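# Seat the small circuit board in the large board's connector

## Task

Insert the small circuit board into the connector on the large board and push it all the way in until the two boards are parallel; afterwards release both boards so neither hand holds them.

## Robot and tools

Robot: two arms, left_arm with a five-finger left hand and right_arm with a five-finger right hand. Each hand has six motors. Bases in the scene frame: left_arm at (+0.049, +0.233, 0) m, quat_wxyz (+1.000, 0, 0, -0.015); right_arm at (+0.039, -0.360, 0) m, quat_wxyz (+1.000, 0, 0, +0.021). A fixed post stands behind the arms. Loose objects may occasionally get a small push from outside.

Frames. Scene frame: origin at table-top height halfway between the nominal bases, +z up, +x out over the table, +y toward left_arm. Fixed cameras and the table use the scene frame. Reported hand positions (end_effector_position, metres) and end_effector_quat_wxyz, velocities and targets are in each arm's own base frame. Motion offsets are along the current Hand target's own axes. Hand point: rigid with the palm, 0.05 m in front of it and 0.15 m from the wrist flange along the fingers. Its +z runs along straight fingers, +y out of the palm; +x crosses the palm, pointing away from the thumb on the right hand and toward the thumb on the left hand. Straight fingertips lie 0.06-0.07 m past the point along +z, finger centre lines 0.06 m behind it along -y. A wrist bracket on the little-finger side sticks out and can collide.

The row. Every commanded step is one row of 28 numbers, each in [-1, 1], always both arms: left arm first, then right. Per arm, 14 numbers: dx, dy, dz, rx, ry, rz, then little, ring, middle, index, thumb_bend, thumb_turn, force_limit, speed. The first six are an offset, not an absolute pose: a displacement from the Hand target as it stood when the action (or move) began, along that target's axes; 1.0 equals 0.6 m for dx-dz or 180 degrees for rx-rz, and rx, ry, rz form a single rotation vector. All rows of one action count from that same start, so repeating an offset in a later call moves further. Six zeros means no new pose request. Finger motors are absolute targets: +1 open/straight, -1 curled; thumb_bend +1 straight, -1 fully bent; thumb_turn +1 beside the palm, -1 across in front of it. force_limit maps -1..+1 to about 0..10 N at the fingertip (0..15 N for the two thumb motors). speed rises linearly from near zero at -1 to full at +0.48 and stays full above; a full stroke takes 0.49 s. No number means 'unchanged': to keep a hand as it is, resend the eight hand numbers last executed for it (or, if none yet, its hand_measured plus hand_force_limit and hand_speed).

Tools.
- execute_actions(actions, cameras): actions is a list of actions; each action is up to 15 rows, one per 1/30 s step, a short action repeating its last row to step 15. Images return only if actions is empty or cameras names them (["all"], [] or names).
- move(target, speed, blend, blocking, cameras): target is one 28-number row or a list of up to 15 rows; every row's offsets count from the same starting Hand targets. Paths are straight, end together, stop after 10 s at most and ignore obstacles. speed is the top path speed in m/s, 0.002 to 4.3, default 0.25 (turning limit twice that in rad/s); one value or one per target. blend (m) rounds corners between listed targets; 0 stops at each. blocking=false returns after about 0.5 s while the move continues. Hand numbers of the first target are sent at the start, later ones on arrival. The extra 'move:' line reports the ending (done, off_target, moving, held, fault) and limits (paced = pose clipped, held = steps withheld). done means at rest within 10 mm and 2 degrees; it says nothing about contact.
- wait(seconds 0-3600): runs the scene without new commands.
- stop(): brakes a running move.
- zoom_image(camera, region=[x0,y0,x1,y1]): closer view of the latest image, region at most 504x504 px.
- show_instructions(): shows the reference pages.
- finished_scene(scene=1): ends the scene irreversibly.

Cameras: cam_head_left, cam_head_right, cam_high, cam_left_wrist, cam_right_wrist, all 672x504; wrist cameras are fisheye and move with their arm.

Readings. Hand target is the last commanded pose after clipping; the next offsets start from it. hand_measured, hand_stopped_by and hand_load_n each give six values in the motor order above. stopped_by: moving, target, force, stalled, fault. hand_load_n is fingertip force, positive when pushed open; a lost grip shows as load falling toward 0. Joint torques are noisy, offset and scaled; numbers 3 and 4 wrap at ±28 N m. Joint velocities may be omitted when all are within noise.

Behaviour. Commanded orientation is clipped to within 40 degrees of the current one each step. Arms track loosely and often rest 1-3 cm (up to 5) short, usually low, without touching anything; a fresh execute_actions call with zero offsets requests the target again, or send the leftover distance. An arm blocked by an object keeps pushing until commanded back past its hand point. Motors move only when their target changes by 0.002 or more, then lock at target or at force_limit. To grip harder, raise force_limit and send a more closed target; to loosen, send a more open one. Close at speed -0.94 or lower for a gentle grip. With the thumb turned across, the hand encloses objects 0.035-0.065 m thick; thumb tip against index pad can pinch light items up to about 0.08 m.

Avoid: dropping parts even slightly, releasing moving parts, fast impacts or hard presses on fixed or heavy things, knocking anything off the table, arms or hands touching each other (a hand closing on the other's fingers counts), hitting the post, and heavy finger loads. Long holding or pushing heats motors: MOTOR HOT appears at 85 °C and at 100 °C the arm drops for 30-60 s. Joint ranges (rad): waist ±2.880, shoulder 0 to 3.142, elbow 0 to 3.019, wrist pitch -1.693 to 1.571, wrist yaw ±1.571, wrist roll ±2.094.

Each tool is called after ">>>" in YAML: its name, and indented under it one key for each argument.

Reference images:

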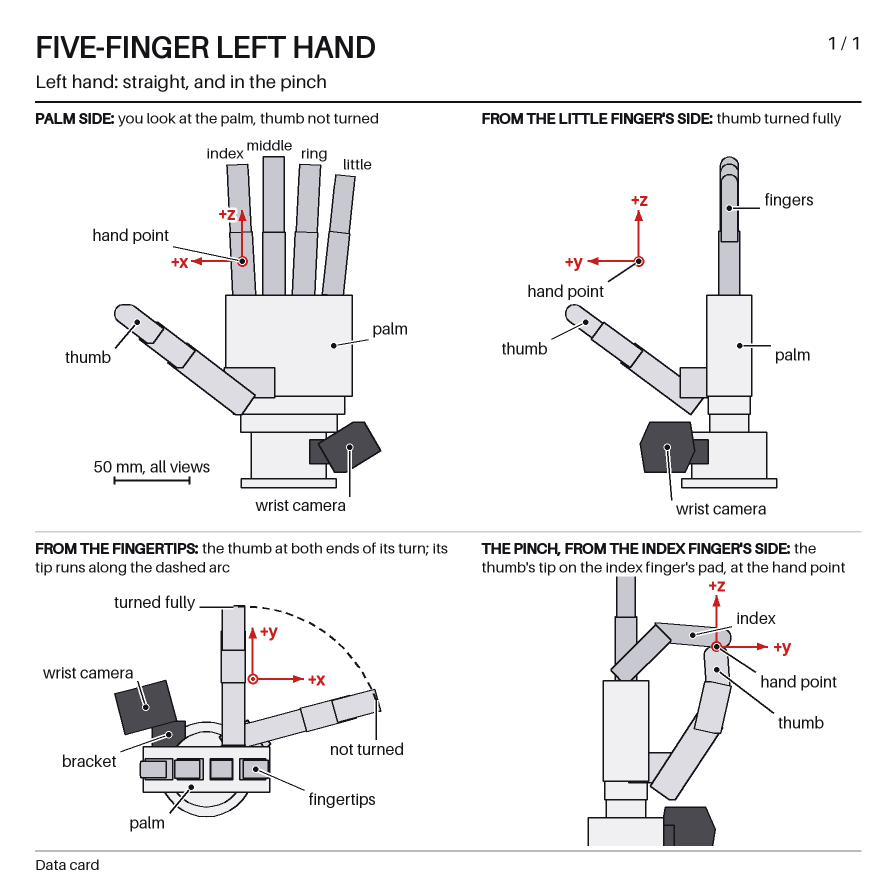

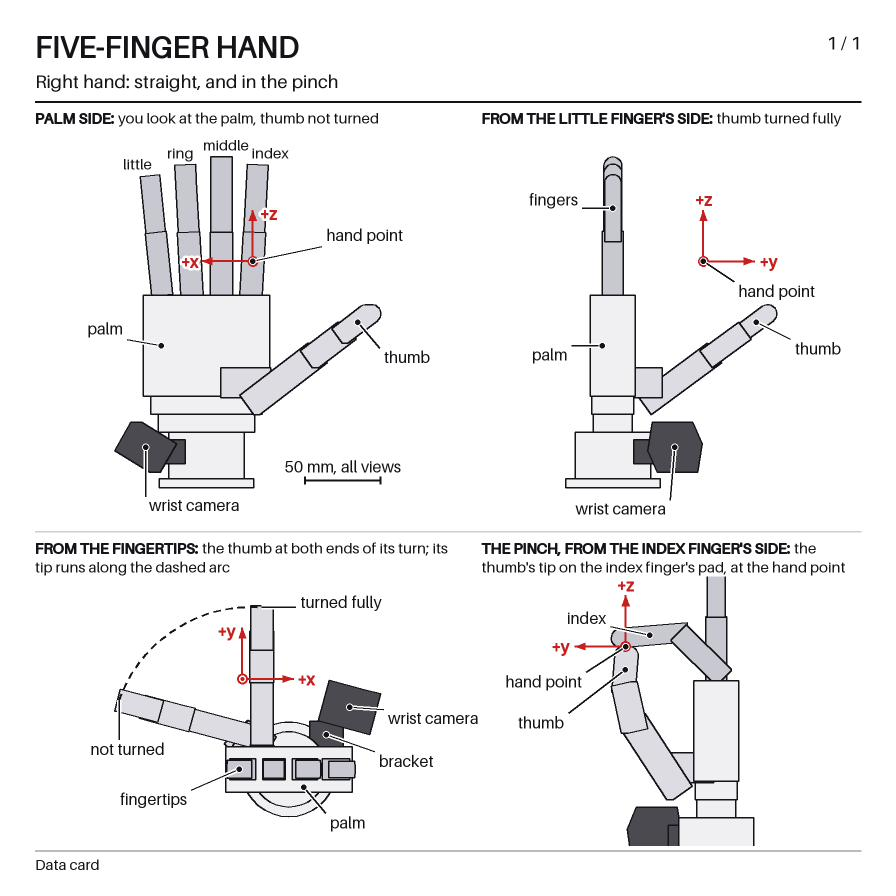

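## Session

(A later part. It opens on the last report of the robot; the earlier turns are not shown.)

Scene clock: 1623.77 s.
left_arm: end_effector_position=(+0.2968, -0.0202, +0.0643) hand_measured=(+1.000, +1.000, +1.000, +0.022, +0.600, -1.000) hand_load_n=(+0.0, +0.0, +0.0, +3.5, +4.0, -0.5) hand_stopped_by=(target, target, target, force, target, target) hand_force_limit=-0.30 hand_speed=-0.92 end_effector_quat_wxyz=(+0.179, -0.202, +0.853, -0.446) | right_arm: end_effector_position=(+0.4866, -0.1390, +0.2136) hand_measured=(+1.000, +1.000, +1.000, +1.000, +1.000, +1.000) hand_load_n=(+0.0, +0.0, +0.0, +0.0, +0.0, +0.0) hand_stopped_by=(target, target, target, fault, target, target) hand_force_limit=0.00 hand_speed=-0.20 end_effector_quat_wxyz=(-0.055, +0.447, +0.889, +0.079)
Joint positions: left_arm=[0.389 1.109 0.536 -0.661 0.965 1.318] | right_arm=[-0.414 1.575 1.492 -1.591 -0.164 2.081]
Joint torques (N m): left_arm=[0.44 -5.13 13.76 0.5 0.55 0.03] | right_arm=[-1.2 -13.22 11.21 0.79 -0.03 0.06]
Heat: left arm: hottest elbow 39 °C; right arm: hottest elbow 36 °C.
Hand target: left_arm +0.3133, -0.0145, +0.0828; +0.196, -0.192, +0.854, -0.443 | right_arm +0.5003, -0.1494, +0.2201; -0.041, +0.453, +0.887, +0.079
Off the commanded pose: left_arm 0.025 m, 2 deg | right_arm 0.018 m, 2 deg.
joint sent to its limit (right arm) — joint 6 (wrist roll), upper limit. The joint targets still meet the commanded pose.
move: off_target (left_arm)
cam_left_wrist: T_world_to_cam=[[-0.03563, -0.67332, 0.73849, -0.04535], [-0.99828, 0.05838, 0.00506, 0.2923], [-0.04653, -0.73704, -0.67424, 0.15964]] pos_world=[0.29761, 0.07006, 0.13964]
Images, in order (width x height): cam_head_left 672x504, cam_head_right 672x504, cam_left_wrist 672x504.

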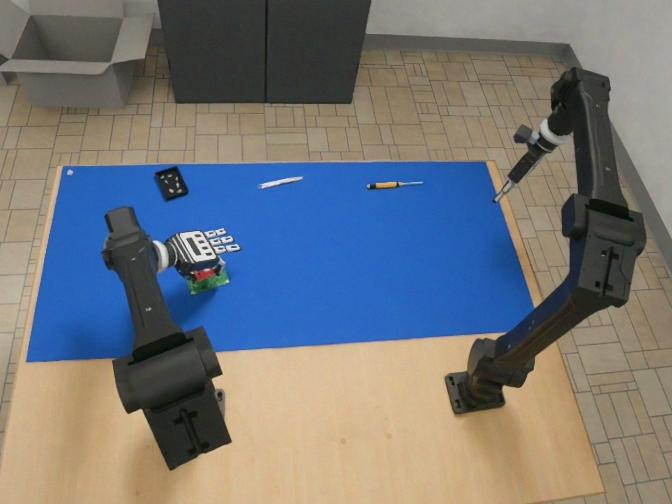

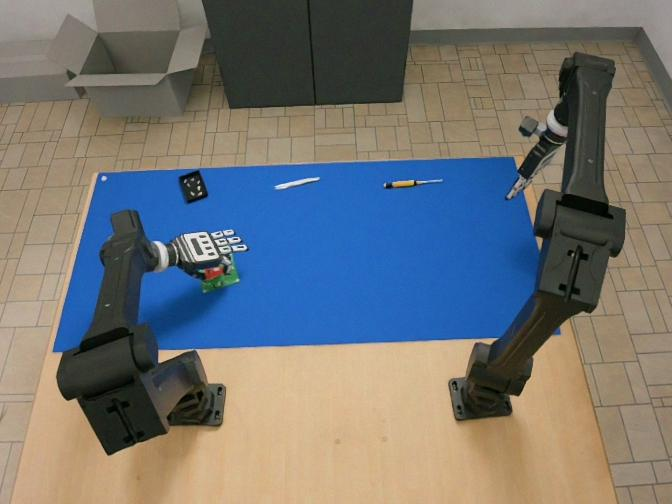

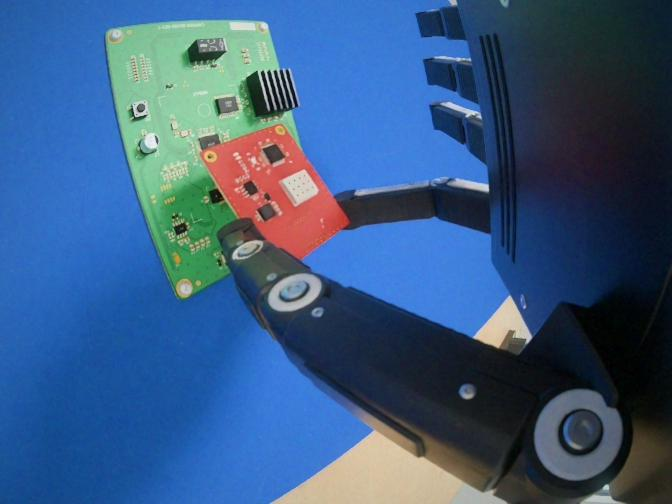

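>>> move:
  target:
    - [-0.0152,-0.0458,-0.0403,0.0075,0.0139,0.0284,1,1,1,-0.3,0.6,-1,-0.3,-0.92,0,0,0,0,0,0,1,1,1,1,1,1,0,-0.2]
    - [0.0048,0.0553,0.0245,0.0075,0.0139,0.0284,1,1,1,-0.3,0.6,-1,-0.3,-0.92,0,0,0,0,0,0,1,1,1,1,1,1,0,-0.2]
  cameras: ["cam_left_wrist","cam_head_left","cam_head_right"]
  speed: [0.15,0.08]

>>> zoom_image:
  camera: "cam_left_wrist"
  region: [110, 30, 370, 290]

>>> zoom_image:
  camera: "cam_head_left"
  region: [175, 230, 245, 300]

>>> zoom_image:
  camera: "cam_head_right"
  region: [185, 230, 255, 300]

Scene clock: 1658.67 s.
left_arm: end_effector_position=(+0.3168, -0.0079, +0.0549) hand_measured=(+1.000, +1.000, +1.000, +0.022, +0.600, -1.000) hand_load_n=(+0.0, +0.0, +0.0, +3.5, +4.0, +0.0) hand_stopped_by=(target, target, target, force, target, target) hand_force_limit=-0.30 hand_speed=-0.92 end_effector_quat_wxyz=(+0.202, -0.139, +0.860, -0.447) | right_arm: end_effector_position=(+0.4866, -0.1390, +0.2136) hand_measured=(+1.000, +1.000, +1.000, +1.000, +1.000, +1.000) hand_load_n=(+0.0, +0.0, +0.0, +0.0, +0.0, +0.0) hand_stopped_by=(target, target, target, fault, target, target) hand_force_limit=0.00 hand_speed=-0.20 end_effector_quat_wxyz=(-0.055, +0.447, +0.889, +0.079)
Joint positions: left_arm=[0.406 1.202 0.572 -0.656 0.999 1.501] | right_arm=[-0.414 1.575 1.492 -1.591 -0.164 2.081]
Joint torques (N m): left_arm=[0.15 -4.07 7.83 1.36 0.72 0.07] | right_arm=[-1.14 -12.98 11.1 0.73 -0.01 0.07]
Heat: left arm: hottest elbow 40 °C; right arm: hottest elbow 36 °C.
Hand target: left_arm +0.3132, -0.0081, +0.0469; +0.199, -0.142, +0.860, -0.448 | right_arm +0.5003, -0.1494, +0.2201; -0.041, +0.453, +0.887, +0.079
Off the commanded pose: left_arm 0.009 m, 1 deg | right_arm 0.018 m, 2 deg.
joint sent to its limit (right arm) — joint 6 (wrist roll), upper limit. The joint targets still meet the commanded pose.
move: done
cam_left_wrist: T_world_to_cam=[[-0.16467, -0.69149, 0.70337, 0.0132], [-0.98524, 0.14917, -0.08401, 0.31294], [-0.04683, -0.70682, -0.70585, 0.16534]] pos_world=[0.31824, 0.07931, 0.13371]
Images, in order (width x height): cam_head_left 672x504, cam_head_right 672x504, cam_left_wrist 672x504.

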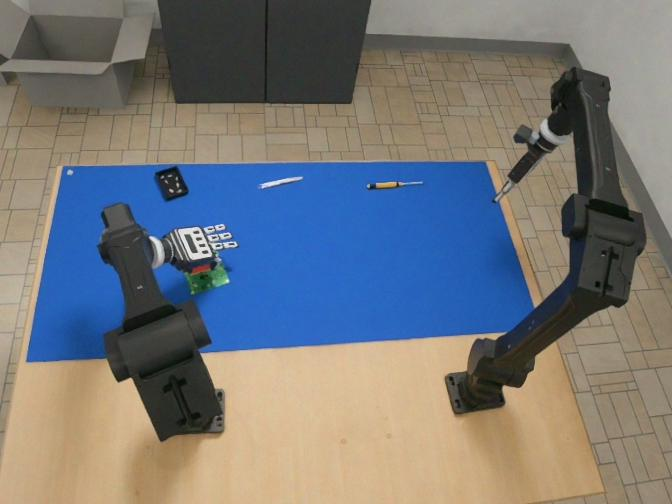

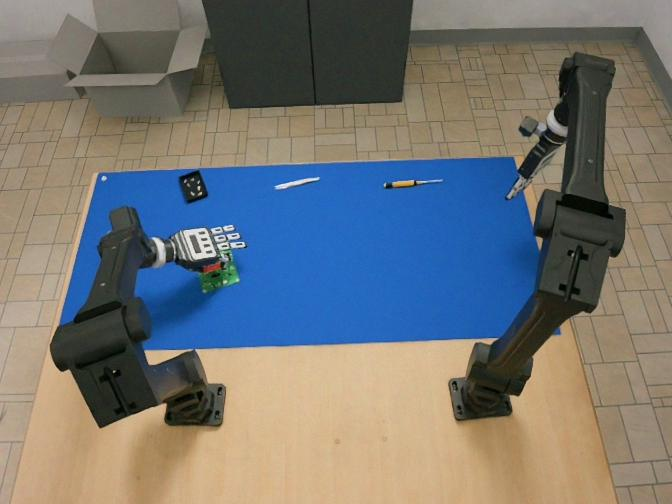

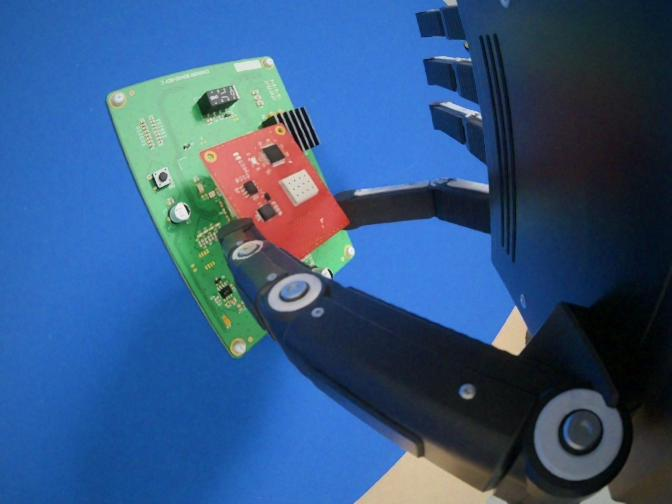

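Scaled by 1.938 from the camera's image (finer frame: 960x720).

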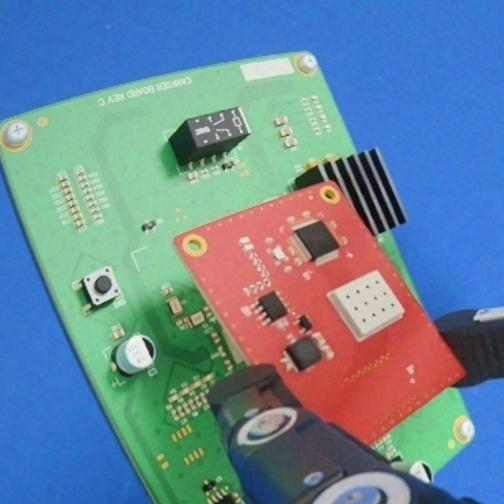

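Scaled by 7.200 from the camera's image (finer frame: 960x720).

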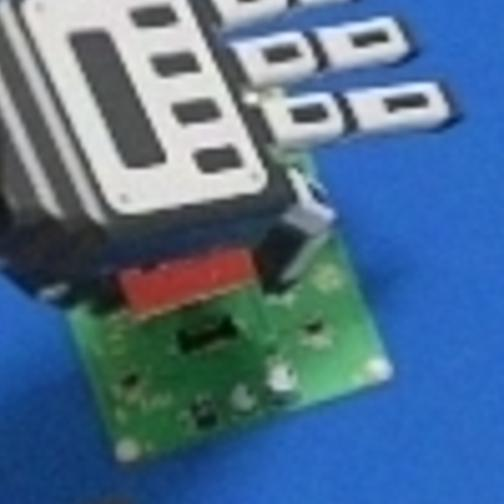

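Scaled by 7.200 from the camera's image (finer frame: 960x720).

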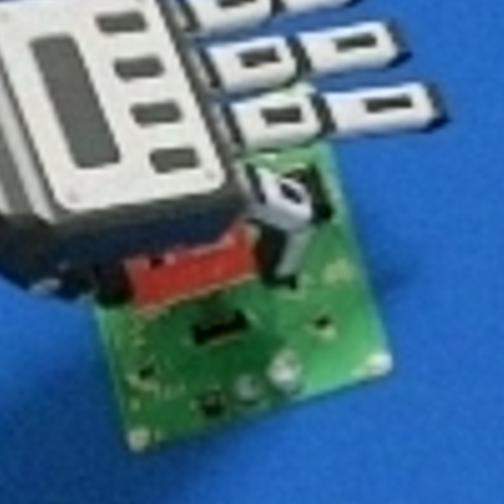

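>>> move:
  target:
    - [-0.0203,-0.1015,-0.0643,-0.0018,-0.0069,-0.0043,1,1,1,-0.3,0.6,-1,-0.3,-0.92,0,0,0,0,0,0,1,1,1,1,1,1,0,-0.2]
    - [0.0112,0.0197,0.0117,-0.0018,-0.0069,-0.0043,1,1,1,-0.3,0.6,-1,-0.3,-0.92,0,0,0,0,0,0,1,1,1,1,1,1,0,-0.2]
  cameras: ["cam_left_wrist","cam_head_left","cam_head_right","cam_high"]
  speed: [0.15,0.06]

>>> zoom_image:
  camera: "cam_left_wrist"
  region: [130, 50, 390, 310]

>>> zoom_image:
  camera: "cam_head_left"
  region: [175, 230, 245, 300]

>>> zoom_image:
  camera: "cam_head_right"
  region: [185, 230, 255, 300]

>>> zoom_image:
  camera: "cam_high"
  region: [270, 100, 340, 170]

Scene clock: 1784.00 s.
left_arm: end_effector_position=(+0.3142, -0.0092, +0.0403) hand_measured=(+1.000, +1.000, +1.000, +0.022, +0.600, -1.000) hand_load_n=(+0.0, +0.0, +0.0, +3.5, +4.0, -0.5) hand_stopped_by=(target, target, target, force, target, target) hand_force_limit=-0.30 hand_speed=-0.92 end_effector_quat_wxyz=(+0.211, -0.146, +0.858, -0.445) | right_arm: end_effector_position=(+0.4866, -0.1390, +0.2136) hand_measured=(+1.000, +1.000, +1.000, +1.000, +1.000, +1.000) hand_load_n=(+0.0, +0.0, +0.5, +0.0, +0.0, +0.0) hand_stopped_by=(target, target, target, fault, target, target) hand_force_limit=0.00 hand_speed=-0.20 end_effector_quat_wxyz=(-0.055, +0.447, +0.889, +0.079)
Joint positions: left_arm=[0.406 1.211 0.526 -0.562 0.996 1.464] | right_arm=[-0.414 1.575 1.492 -1.591 -0.164 2.081]
Joint torques (N m): left_arm=[0.03 -3.49 7.41 1.58 0.59 -0.01] | right_arm=[-1.14 -13.16 11.19 0.72 -0.02 0.06]
Heat: left arm: hottest elbow 38 °C; right arm: hottest elbow 37 °C.
Hand target: left_arm +0.3097, -0.0094, +0.0320; +0.205, -0.153, +0.858, -0.445 | right_arm +0.5003, -0.1494, +0.2201; -0.041, +0.453, +0.887, +0.079
Off the commanded pose: left_arm 0.009 m, 1 deg | right_arm 0.018 m, 2 deg.
joint sent to its limit (right arm) — joint 6 (wrist roll), upper limit. The joint targets still meet the commanded pose.
move: done
cam_left_wrist: T_world_to_cam=[[-0.15683, -0.69524, 0.70146, 0.01977], [-0.98727, 0.12952, -0.09236, 0.31031], [-0.02664, -0.70701, -0.7067, 0.14761]] pos_world=[0.3134, 0.07791, 0.11911]
Images, in order (width x height): cam_head_left 672x504, cam_head_right 672x504, cam_high 672x504, cam_left_wrist 672x504.

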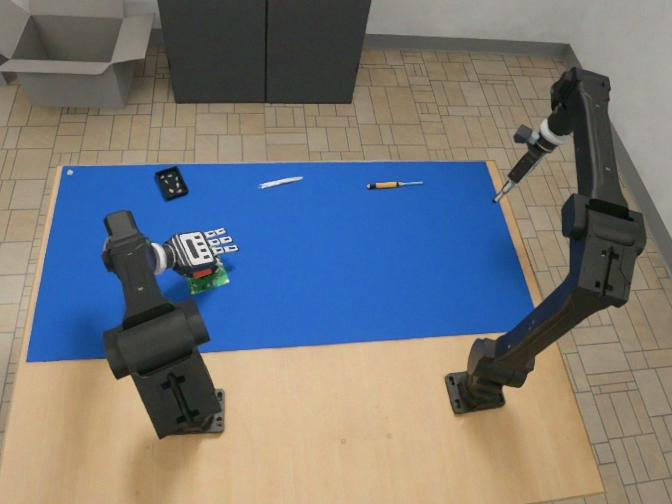

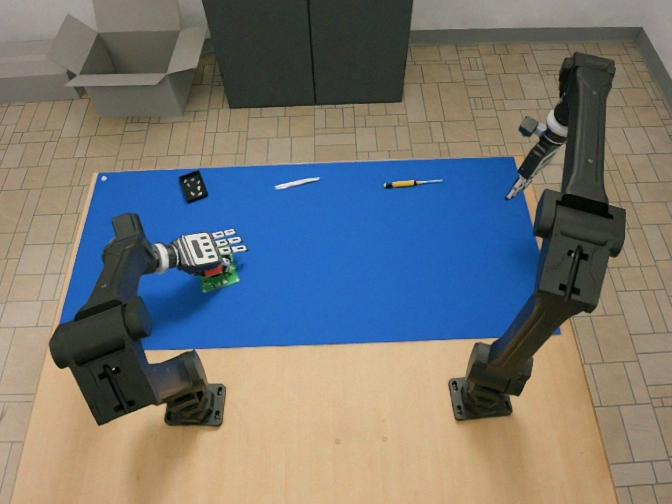

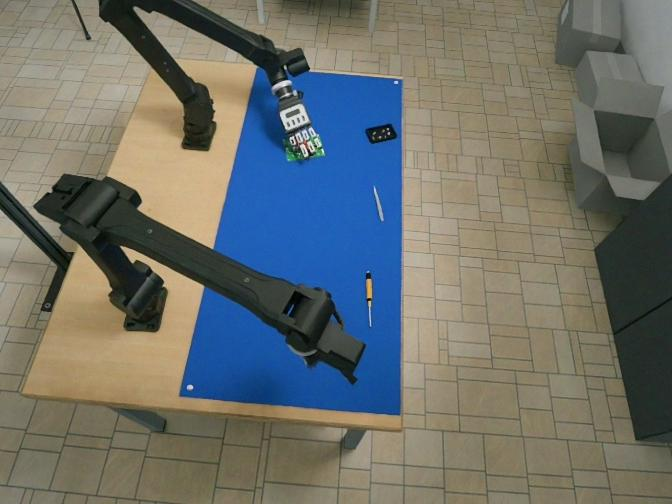

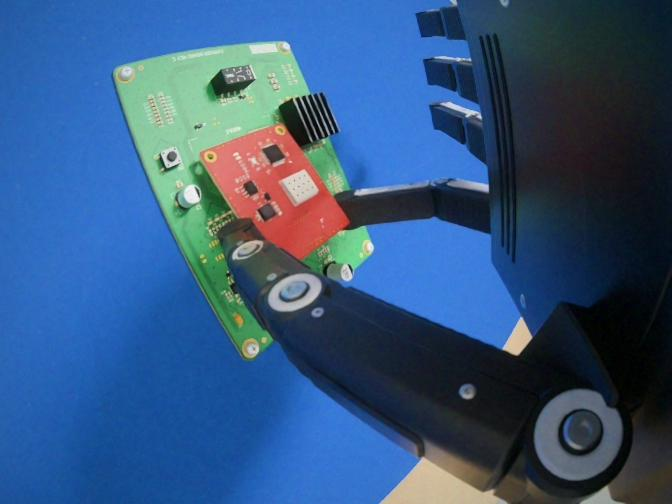

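Scaled by 1.938 from the camera's image (finer frame: 960x720).

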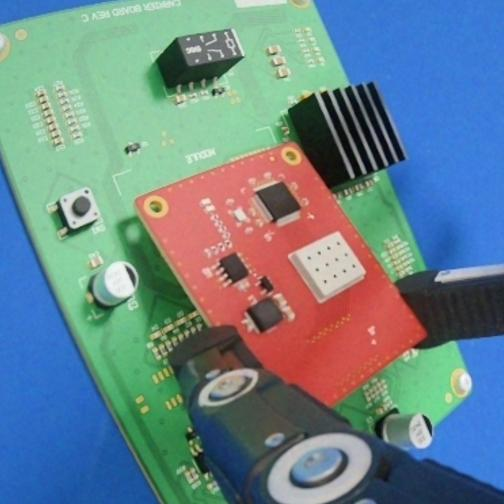

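Scaled by 7.200 from the camera's image (finer frame: 960x720).

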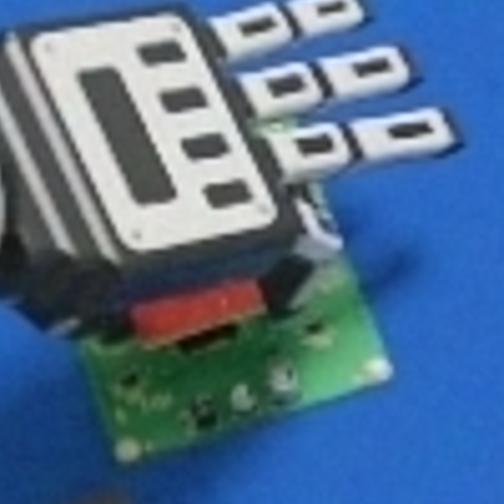

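Scaled by 7.200 from the camera's image (finer frame: 960x720).

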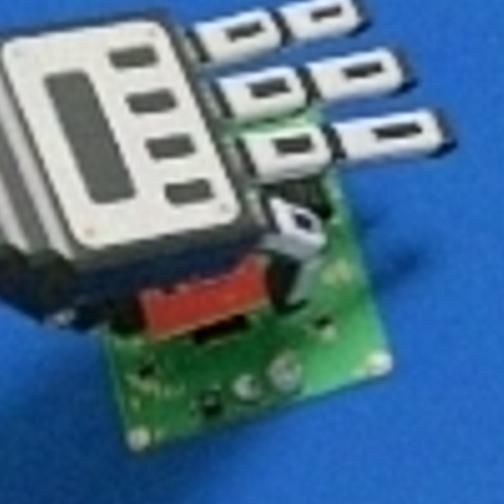

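Scaled by 7.200 from the camera's image (finer frame: 960x720).

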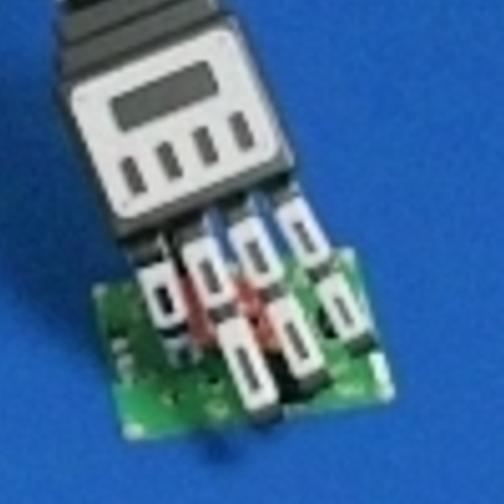

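>>> move:
  target:
    - [-0.0153,-0.1247,-0.0789,-0.0024,-0.0092,-0.0058,1,1,1,-0.3,0.6,-1,-0.3,-0.92,0,0,0,0,0,0,1,1,1,1,1,1,0,-0.2]
    - [0.0065,0.0083,0.0041,-0.0024,-0.0092,-0.0058,1,1,1,-0.3,0.6,-1,-0.3,-0.92,0,0,0,0,0,0,1,1,1,1,1,1,0,-0.2]
  cameras: ["cam_left_wrist","cam_head_left","cam_head_right"]
  speed: [0.15,0.06]

>>> zoom_image:
  camera: "cam_left_wrist"
  region: [130, 50, 390, 310]

>>> zoom_image:
  camera: "cam_head_left"
  region: [175, 230, 245, 300]

>>> zoom_image:
  camera: "cam_head_right"
  region: [185, 230, 255, 300]

Scene clock: 1832.87 s.
left_arm: end_effector_position=(+0.3109, -0.0101, +0.0338) hand_measured=(+1.000, +1.000, +1.000, +0.022, +0.600, -1.000) hand_load_n=(+0.0, +0.0, +0.0, +3.5, +4.0, +0.0) hand_stopped_by=(target, target, target, force, target, target) hand_force_limit=-0.30 hand_speed=-0.92 end_effector_quat_wxyz=(+0.216, -0.164, +0.855, -0.442) | right_arm: end_effector_position=(+0.4866, -0.1390, +0.2136) hand_measured=(+1.000, +1.000, +1.000, +1.000, +1.000, +1.000) hand_load_n=(+0.0, +0.0, +0.0, +0.0, +0.0, +0.0) hand_stopped_by=(target, target, target, fault, target, target) hand_force_limit=0.00 hand_speed=-0.20 end_effector_quat_wxyz=(-0.055, +0.447, +0.889, +0.079)
Joint positions: left_arm=[0.406 1.197 0.49 -0.492 0.983 1.398] | right_arm=[-0.414 1.575 1.492 -1.591 -0.164 2.081]
Joint torques (N m): left_arm=[0.73 -2.96 7.32 1.95 0.58 0.07] | right_arm=[-0.85 -13.16 11.19 0.73 -0.01 0.05]
Heat: left arm: hottest elbow 37 °C; right arm: hottest elbow 37 °C.
Hand target: left_arm +0.3071, -0.0101, +0.0258; +0.212, -0.168, +0.855, -0.442 | right_arm +0.5003, -0.1494, +0.2201; -0.041, +0.453, +0.887, +0.079
Off the commanded pose: left_arm 0.009 m, 1 deg | right_arm 0.018 m, 2 deg.
joint sent to its limit (right arm) — joint 6 (wrist roll), upper limit. The joint targets still meet the commanded pose.
move: done
cam_left_wrist: T_world_to_cam=[[-0.12513, -0.69813, 0.70495, 0.01311], [-0.99213, 0.09122, -0.08577, 0.30742], [-0.00443, -0.71013, -0.70405, 0.13533]] pos_world=[0.30724, 0.07721, 0.1124]
Images, in order (width x height): cam_head_left 672x504, cam_head_right 672x504, cam_left_wrist 672x504.

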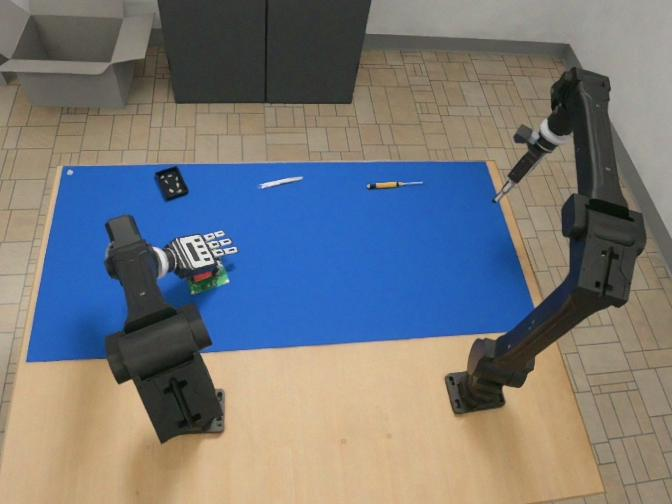

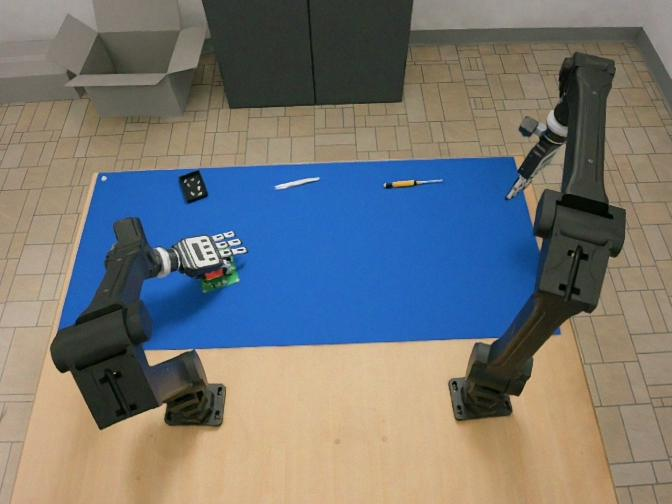

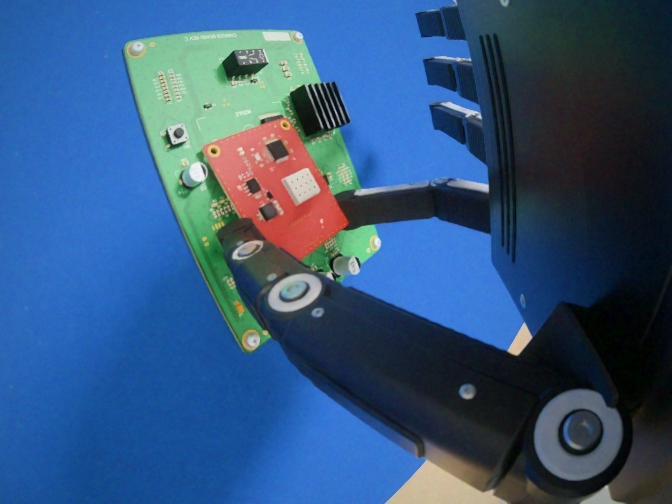

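Scaled by 1.938 from the camera's image (finer frame: 960x720).

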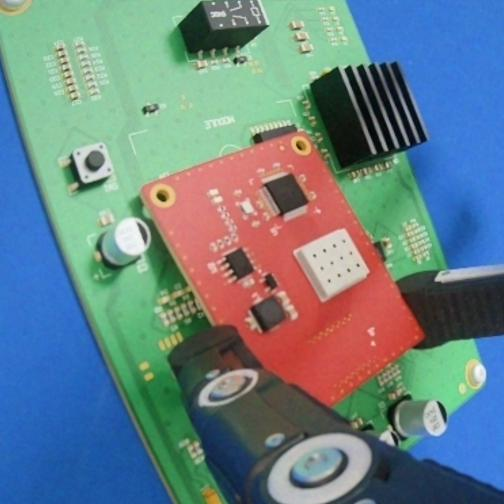

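Scaled by 7.200 from the camera's image (finer frame: 960x720).

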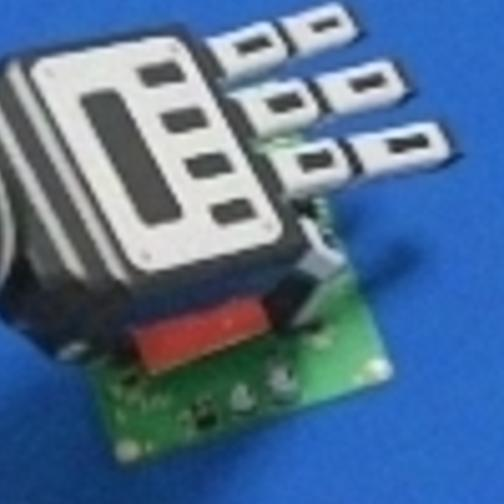

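Scaled by 7.200 from the camera's image (finer frame: 960x720).

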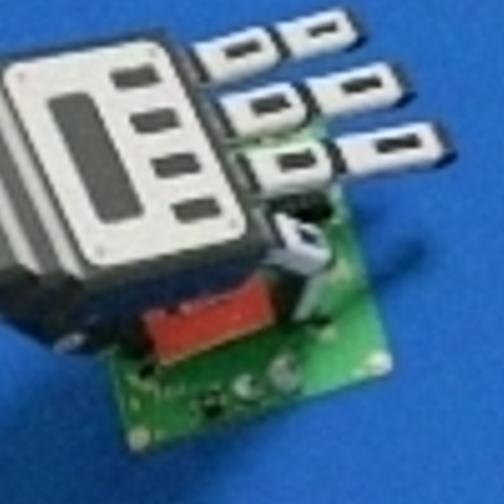

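>>> move:
  target:
    - [-0.0229,-0.1266,-0.0794,0.0024,0.0092,0.0058,1,1,1,-0.3,0.6,-1,-0.3,-0.92,0,0,0,0,0,0,1,1,1,1,1,1,0,-0.2]
    - [-0.0057,0.0008,0.0041,0.0024,0.0092,0.0058,1,1,1,-0.3,0.6,-1,-0.3,-0.92,0,0,0,0,0,0,1,1,1,1,1,1,0,-0.2]
  cameras: ["cam_left_wrist","cam_head_left","cam_head_right"]
  speed: [0.15,0.06]

>>> zoom_image:
  camera: "cam_left_wrist"
  region: [130, 50, 390, 310]

>>> zoom_image:
  camera: "cam_head_left"
  region: [175, 230, 245, 300]

>>> zoom_image:
  camera: "cam_head_right"
  region: [185, 230, 255, 300]

Scene clock: 1879.57 s.
left_arm: end_effector_position=(+0.3161, -0.0085, +0.0343) hand_measured=(+1.000, +1.000, +1.000, +0.022, +0.600, -1.000) hand_load_n=(+0.0, +0.0, +0.0, +3.5, +4.0, +0.0) hand_stopped_by=(target, target, target, force, target, target) hand_force_limit=-0.30 hand_speed=-0.92 end_effector_quat_wxyz=(+0.211, -0.150, +0.857, -0.445) | right_arm: end_effector_position=(+0.4866, -0.1390, +0.2136) hand_measured=(+1.000, +1.000, +1.000, +1.000, +1.000, +1.000) hand_load_n=(+0.0, +0.0, +0.0, +0.0, +0.0, +0.0) hand_stopped_by=(target, target, target, fault, target, target) hand_force_limit=0.00 hand_speed=-0.20 end_effector_quat_wxyz=(-0.055, +0.447, +0.889, +0.079)
Joint positions: left_arm=[0.406 1.23 0.52 -0.528 0.994 1.449] | right_arm=[-0.414 1.575 1.492 -1.591 -0.164 2.081]
Joint torques (N m): left_arm=[0.15 -3.19 7.34 1.59 0.57 0.05] | right_arm=[-1.03 -13.16 11.17 0.75 -0.01 0.04]
Heat: left arm: hottest elbow 36 °C; right arm: hottest elbow 37 °C.
Hand target: left_arm +0.3113, -0.0099, +0.0248; +0.205, -0.153, +0.858, -0.445 | right_arm +0.5003, -0.1494, +0.2201; -0.041, +0.453, +0.887, +0.079
Off the commanded pose: left_arm 0.011 m, 1 deg | right_arm 0.018 m, 2 deg.
joint sent to its limit (right arm) — joint 6 (wrist roll), upper limit. The joint targets still meet the commanded pose.
move: off_target (left_arm)
cam_left_wrist: T_world_to_cam=[[-0.14844, -0.69446, 0.70405, 0.02188], [-0.98865, 0.12096, -0.08912, 0.31165], [-0.02327, -0.70929, -0.70454, 0.14284]] pos_world=[0.31469, 0.07881, 0.113]
Images, in order (width x height): cam_head_left 672x504, cam_head_right 672x504, cam_left_wrist 672x504.

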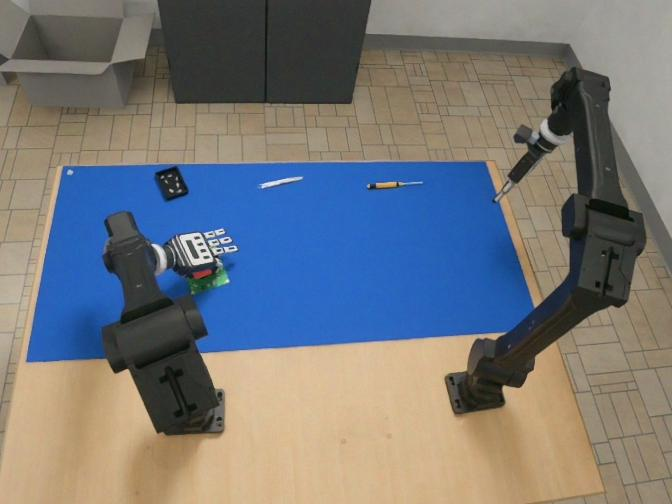

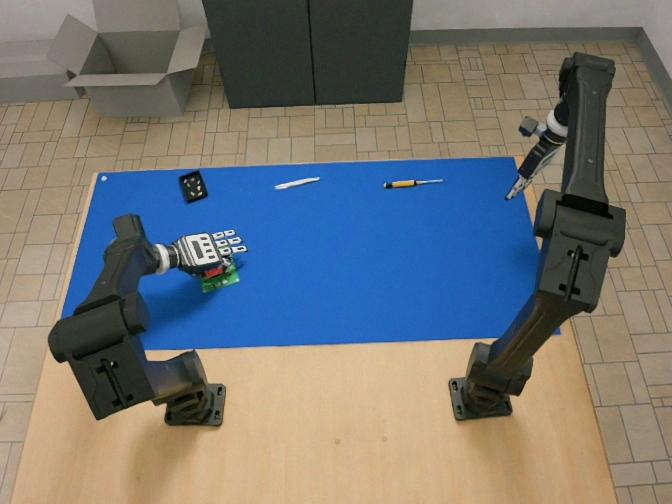

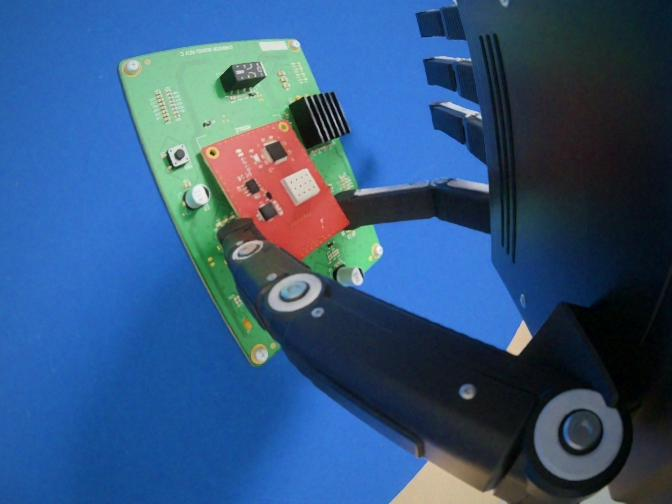

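Scaled by 1.938 from the camera's image (finer frame: 960x720).

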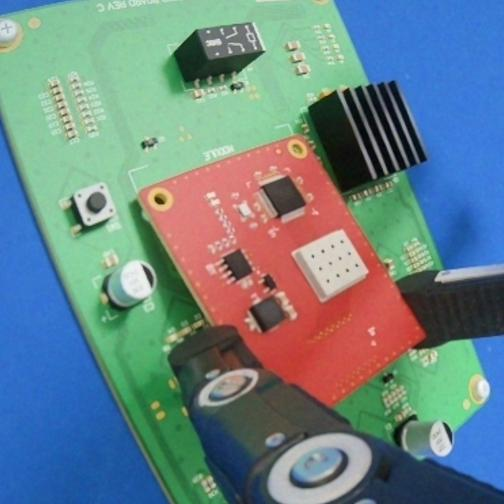

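Scaled by 7.200 from the camera's image (finer frame: 960x720).

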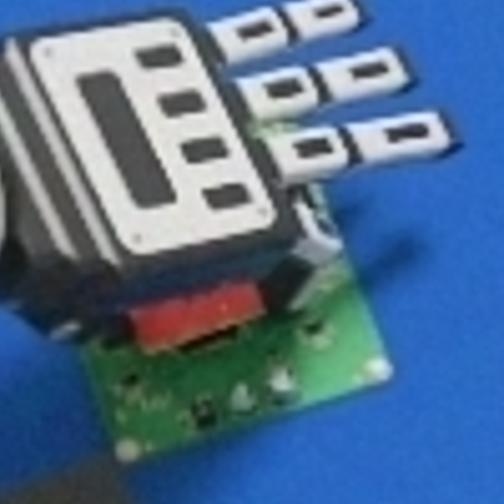

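Scaled by 7.200 from the camera's image (finer frame: 960x720).

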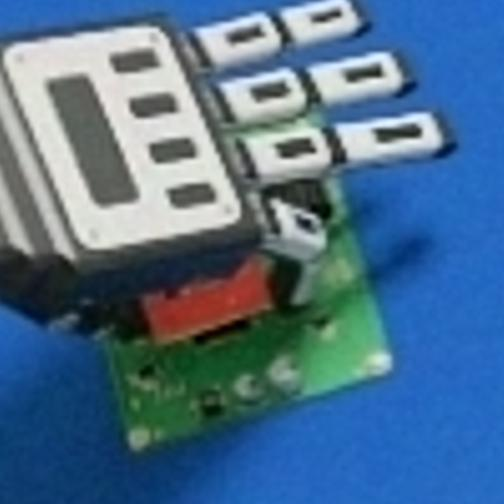

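>>> execute_actions:
  actions: []
  cameras: ["cam_head_left","cam_head_right","cam_left_wrist"]

Scene clock: 1914.60 s.
left_arm: end_effector_position=(+0.3161, -0.0085, +0.0343) hand_measured=(+1.000, +1.000, +1.000, +0.022, +0.600, -1.000) hand_load_n=(+0.0, +0.0, +0.0, +4.0, +4.0, +0.0) hand_stopped_by=(target, target, target, force, target, target) hand_force_limit=-0.30 hand_speed=-0.92 end_effector_quat_wxyz=(+0.211, -0.150, +0.857, -0.445) | right_arm: end_effector_position=(+0.4866, -0.1390, +0.2136) hand_measured=(+1.000, +1.000, +1.000, +1.000, +1.000, +1.000) hand_load_n=(+0.0, +0.0, +0.0, +0.0, +0.0, +0.0) hand_stopped_by=(target, target, target, fault, target, target) hand_force_limit=0.00 hand_speed=-0.20 end_effector_quat_wxyz=(-0.055, +0.447, +0.889, +0.079)
Joint positions: left_arm=[0.406 1.23 0.52 -0.528 0.994 1.449] | right_arm=[-0.414 1.575 1.492 -1.591 -0.164 2.081]
Joint velocities: within noise
Joint torques (N m): left_arm=[0.56 -3.72 7.13 1.68 0.57 0.07] | right_arm=[-1.03 -13.27 11.21 0.73 -0.01 0.04]
Heat: left arm: hottest elbow 35 °C; right arm: hottest elbow 37 °C.
Hand target: left_arm +0.3112, -0.0099, +0.0248; +0.205, -0.153, +0.858, -0.445 | right_arm +0.5003, -0.1494, +0.2201; -0.041, +0.453, +0.887, +0.079
Off the commanded pose: left_arm 0.011 m, 1 deg | right_arm 0.018 m, 2 deg.
camera_calibration:
cam_left_wrist: T_world_to_cam=[[-0.14844, -0.69446, 0.70405, 0.02188], [-0.98865, 0.12096, -0.08912, 0.31165], [-0.02327, -0.70929, -0.70454, 0.14284]] pos_world=[0.31469, 0.07881, 0.113]
Images, in order (width x height): cam_head_left 672x504, cam_head_right 672x504, cam_left_wrist 672x504.

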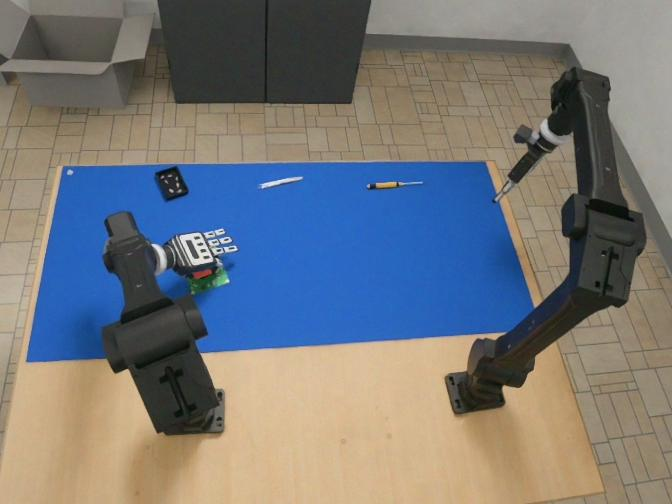

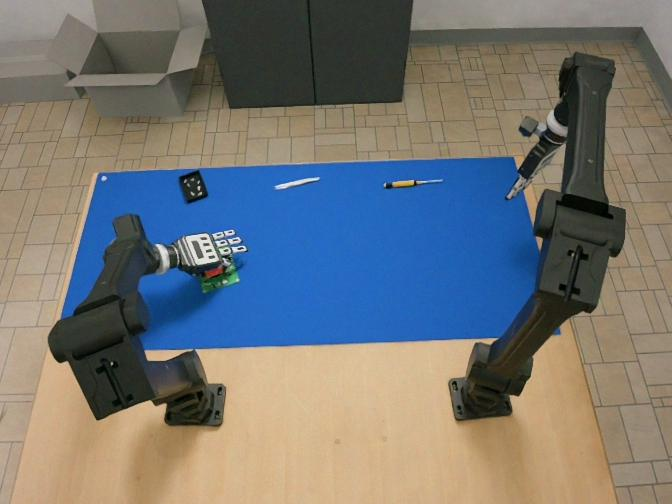

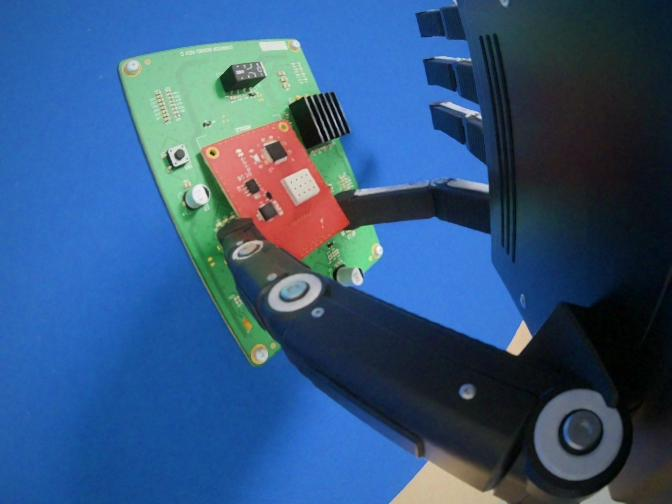

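>>> move:
  target: [0.0027,0.0110,0.0069,0,0,0,1,1,1,-0.3,0.6,-1,-0.3,-0.92,0,0,0,0,0,0,1,1,1,1,1,1,0,-0.2]
  speed: 0.03
  cameras: ["cam_head_left","cam_head_right","cam_left_wrist"]

>>> zoom_image:
  camera: "cam_left_wrist"
  region: [170, 90, 370, 290]

>>> zoom_image:
  camera: "cam_head_left"
  region: [165, 235, 255, 305]

>>> zoom_image:
  camera: "cam_head_right"
  region: [175, 235, 265, 305]

Scene clock: 1921.73 s.
left_arm: end_effector_position=(+0.3191, -0.0076, +0.0289) hand_measured=(+1.000, +1.000, +1.000, +0.022, +0.602, -1.000) hand_load_n=(+0.0, +0.0, -0.5, +3.5, +4.5, -1.0) hand_stopped_by=(target, target, target, force, target, target) hand_force_limit=-0.30 hand_speed=-0.92 end_effector_quat_wxyz=(+0.215, -0.147, +0.857, -0.445) | right_arm: end_effector_position=(+0.4866, -0.1390, +0.2136) hand_measured=(+1.000, +1.000, +1.000, +1.000, +1.000, +1.000) hand_load_n=(+0.0, +0.0, +0.0, +0.0, +0.0, +0.0) hand_stopped_by=(target, target, target, fault, target, target) hand_force_limit=0.00 hand_speed=-0.20 end_effector_quat_wxyz=(-0.055, +0.447, +0.889, +0.079)
Joint positions: left_arm=[0.406 1.25 0.514 -0.493 0.997 1.449] | right_arm=[-0.414 1.575 1.492 -1.591 -0.164 2.081]
Joint torques (N m): left_arm=[0.44 -3.9 6.76 1.66 0.43 0.07] | right_arm=[-0.97 -12.98 11.11 0.81 -0.01 0.03]
Heat: left arm: hottest elbow 35 °C; right arm: hottest elbow 37 °C.
Hand target: left_arm +0.3114, -0.0098, +0.0169; +0.205, -0.153, +0.858, -0.445 | right_arm +0.5003, -0.1494, +0.2201; -0.041, +0.453, +0.887, +0.079
Off the commanded pose: left_arm 0.014 m, 1 deg | right_arm 0.018 m, 2 deg.
joint sent to its limit (right arm) — joint 6 (wrist roll), upper limit. The joint targets still meet the commanded pose.
move: off_target (left_arm)
cam_left_wrist: T_world_to_cam=[[-0.15664, -0.69556, 0.70118, 0.02959], [-0.98751, 0.12241, -0.09918, 0.31404], [-0.01684, -0.70796, -0.70605, 0.13768]] pos_world=[0.31708, 0.07961, 0.10761]

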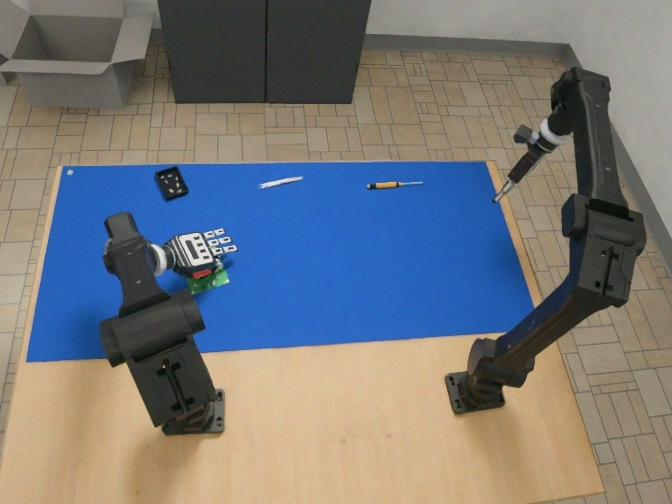

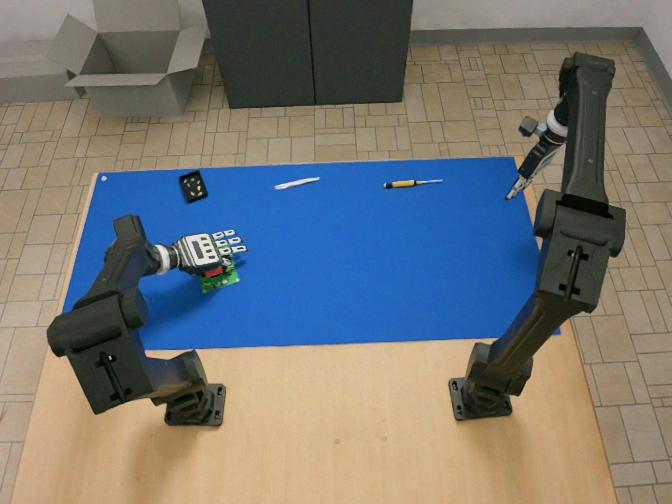

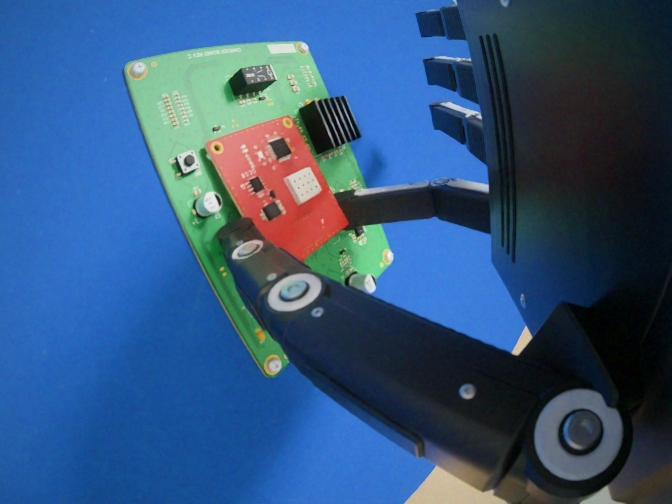

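Scaled by 2.520 from the camera's image (finer frame: 960x720).

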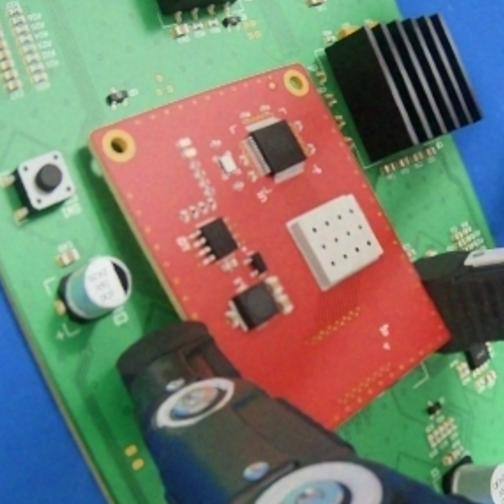

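Scaled by 5.600 from the camera's image (finer frame: 960x720).

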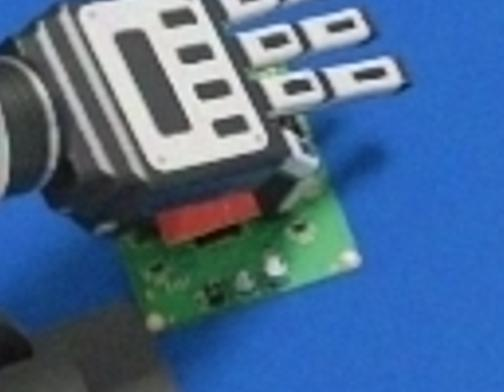

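Scaled by 5.600 from the camera's image (finer frame: 960x720).

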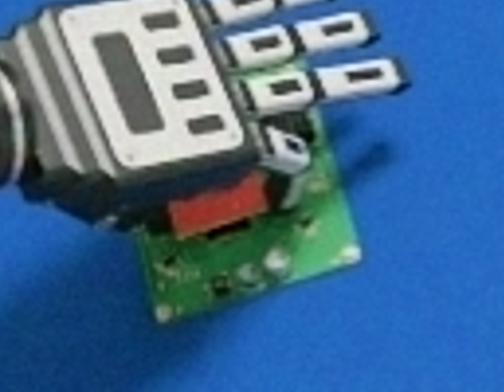

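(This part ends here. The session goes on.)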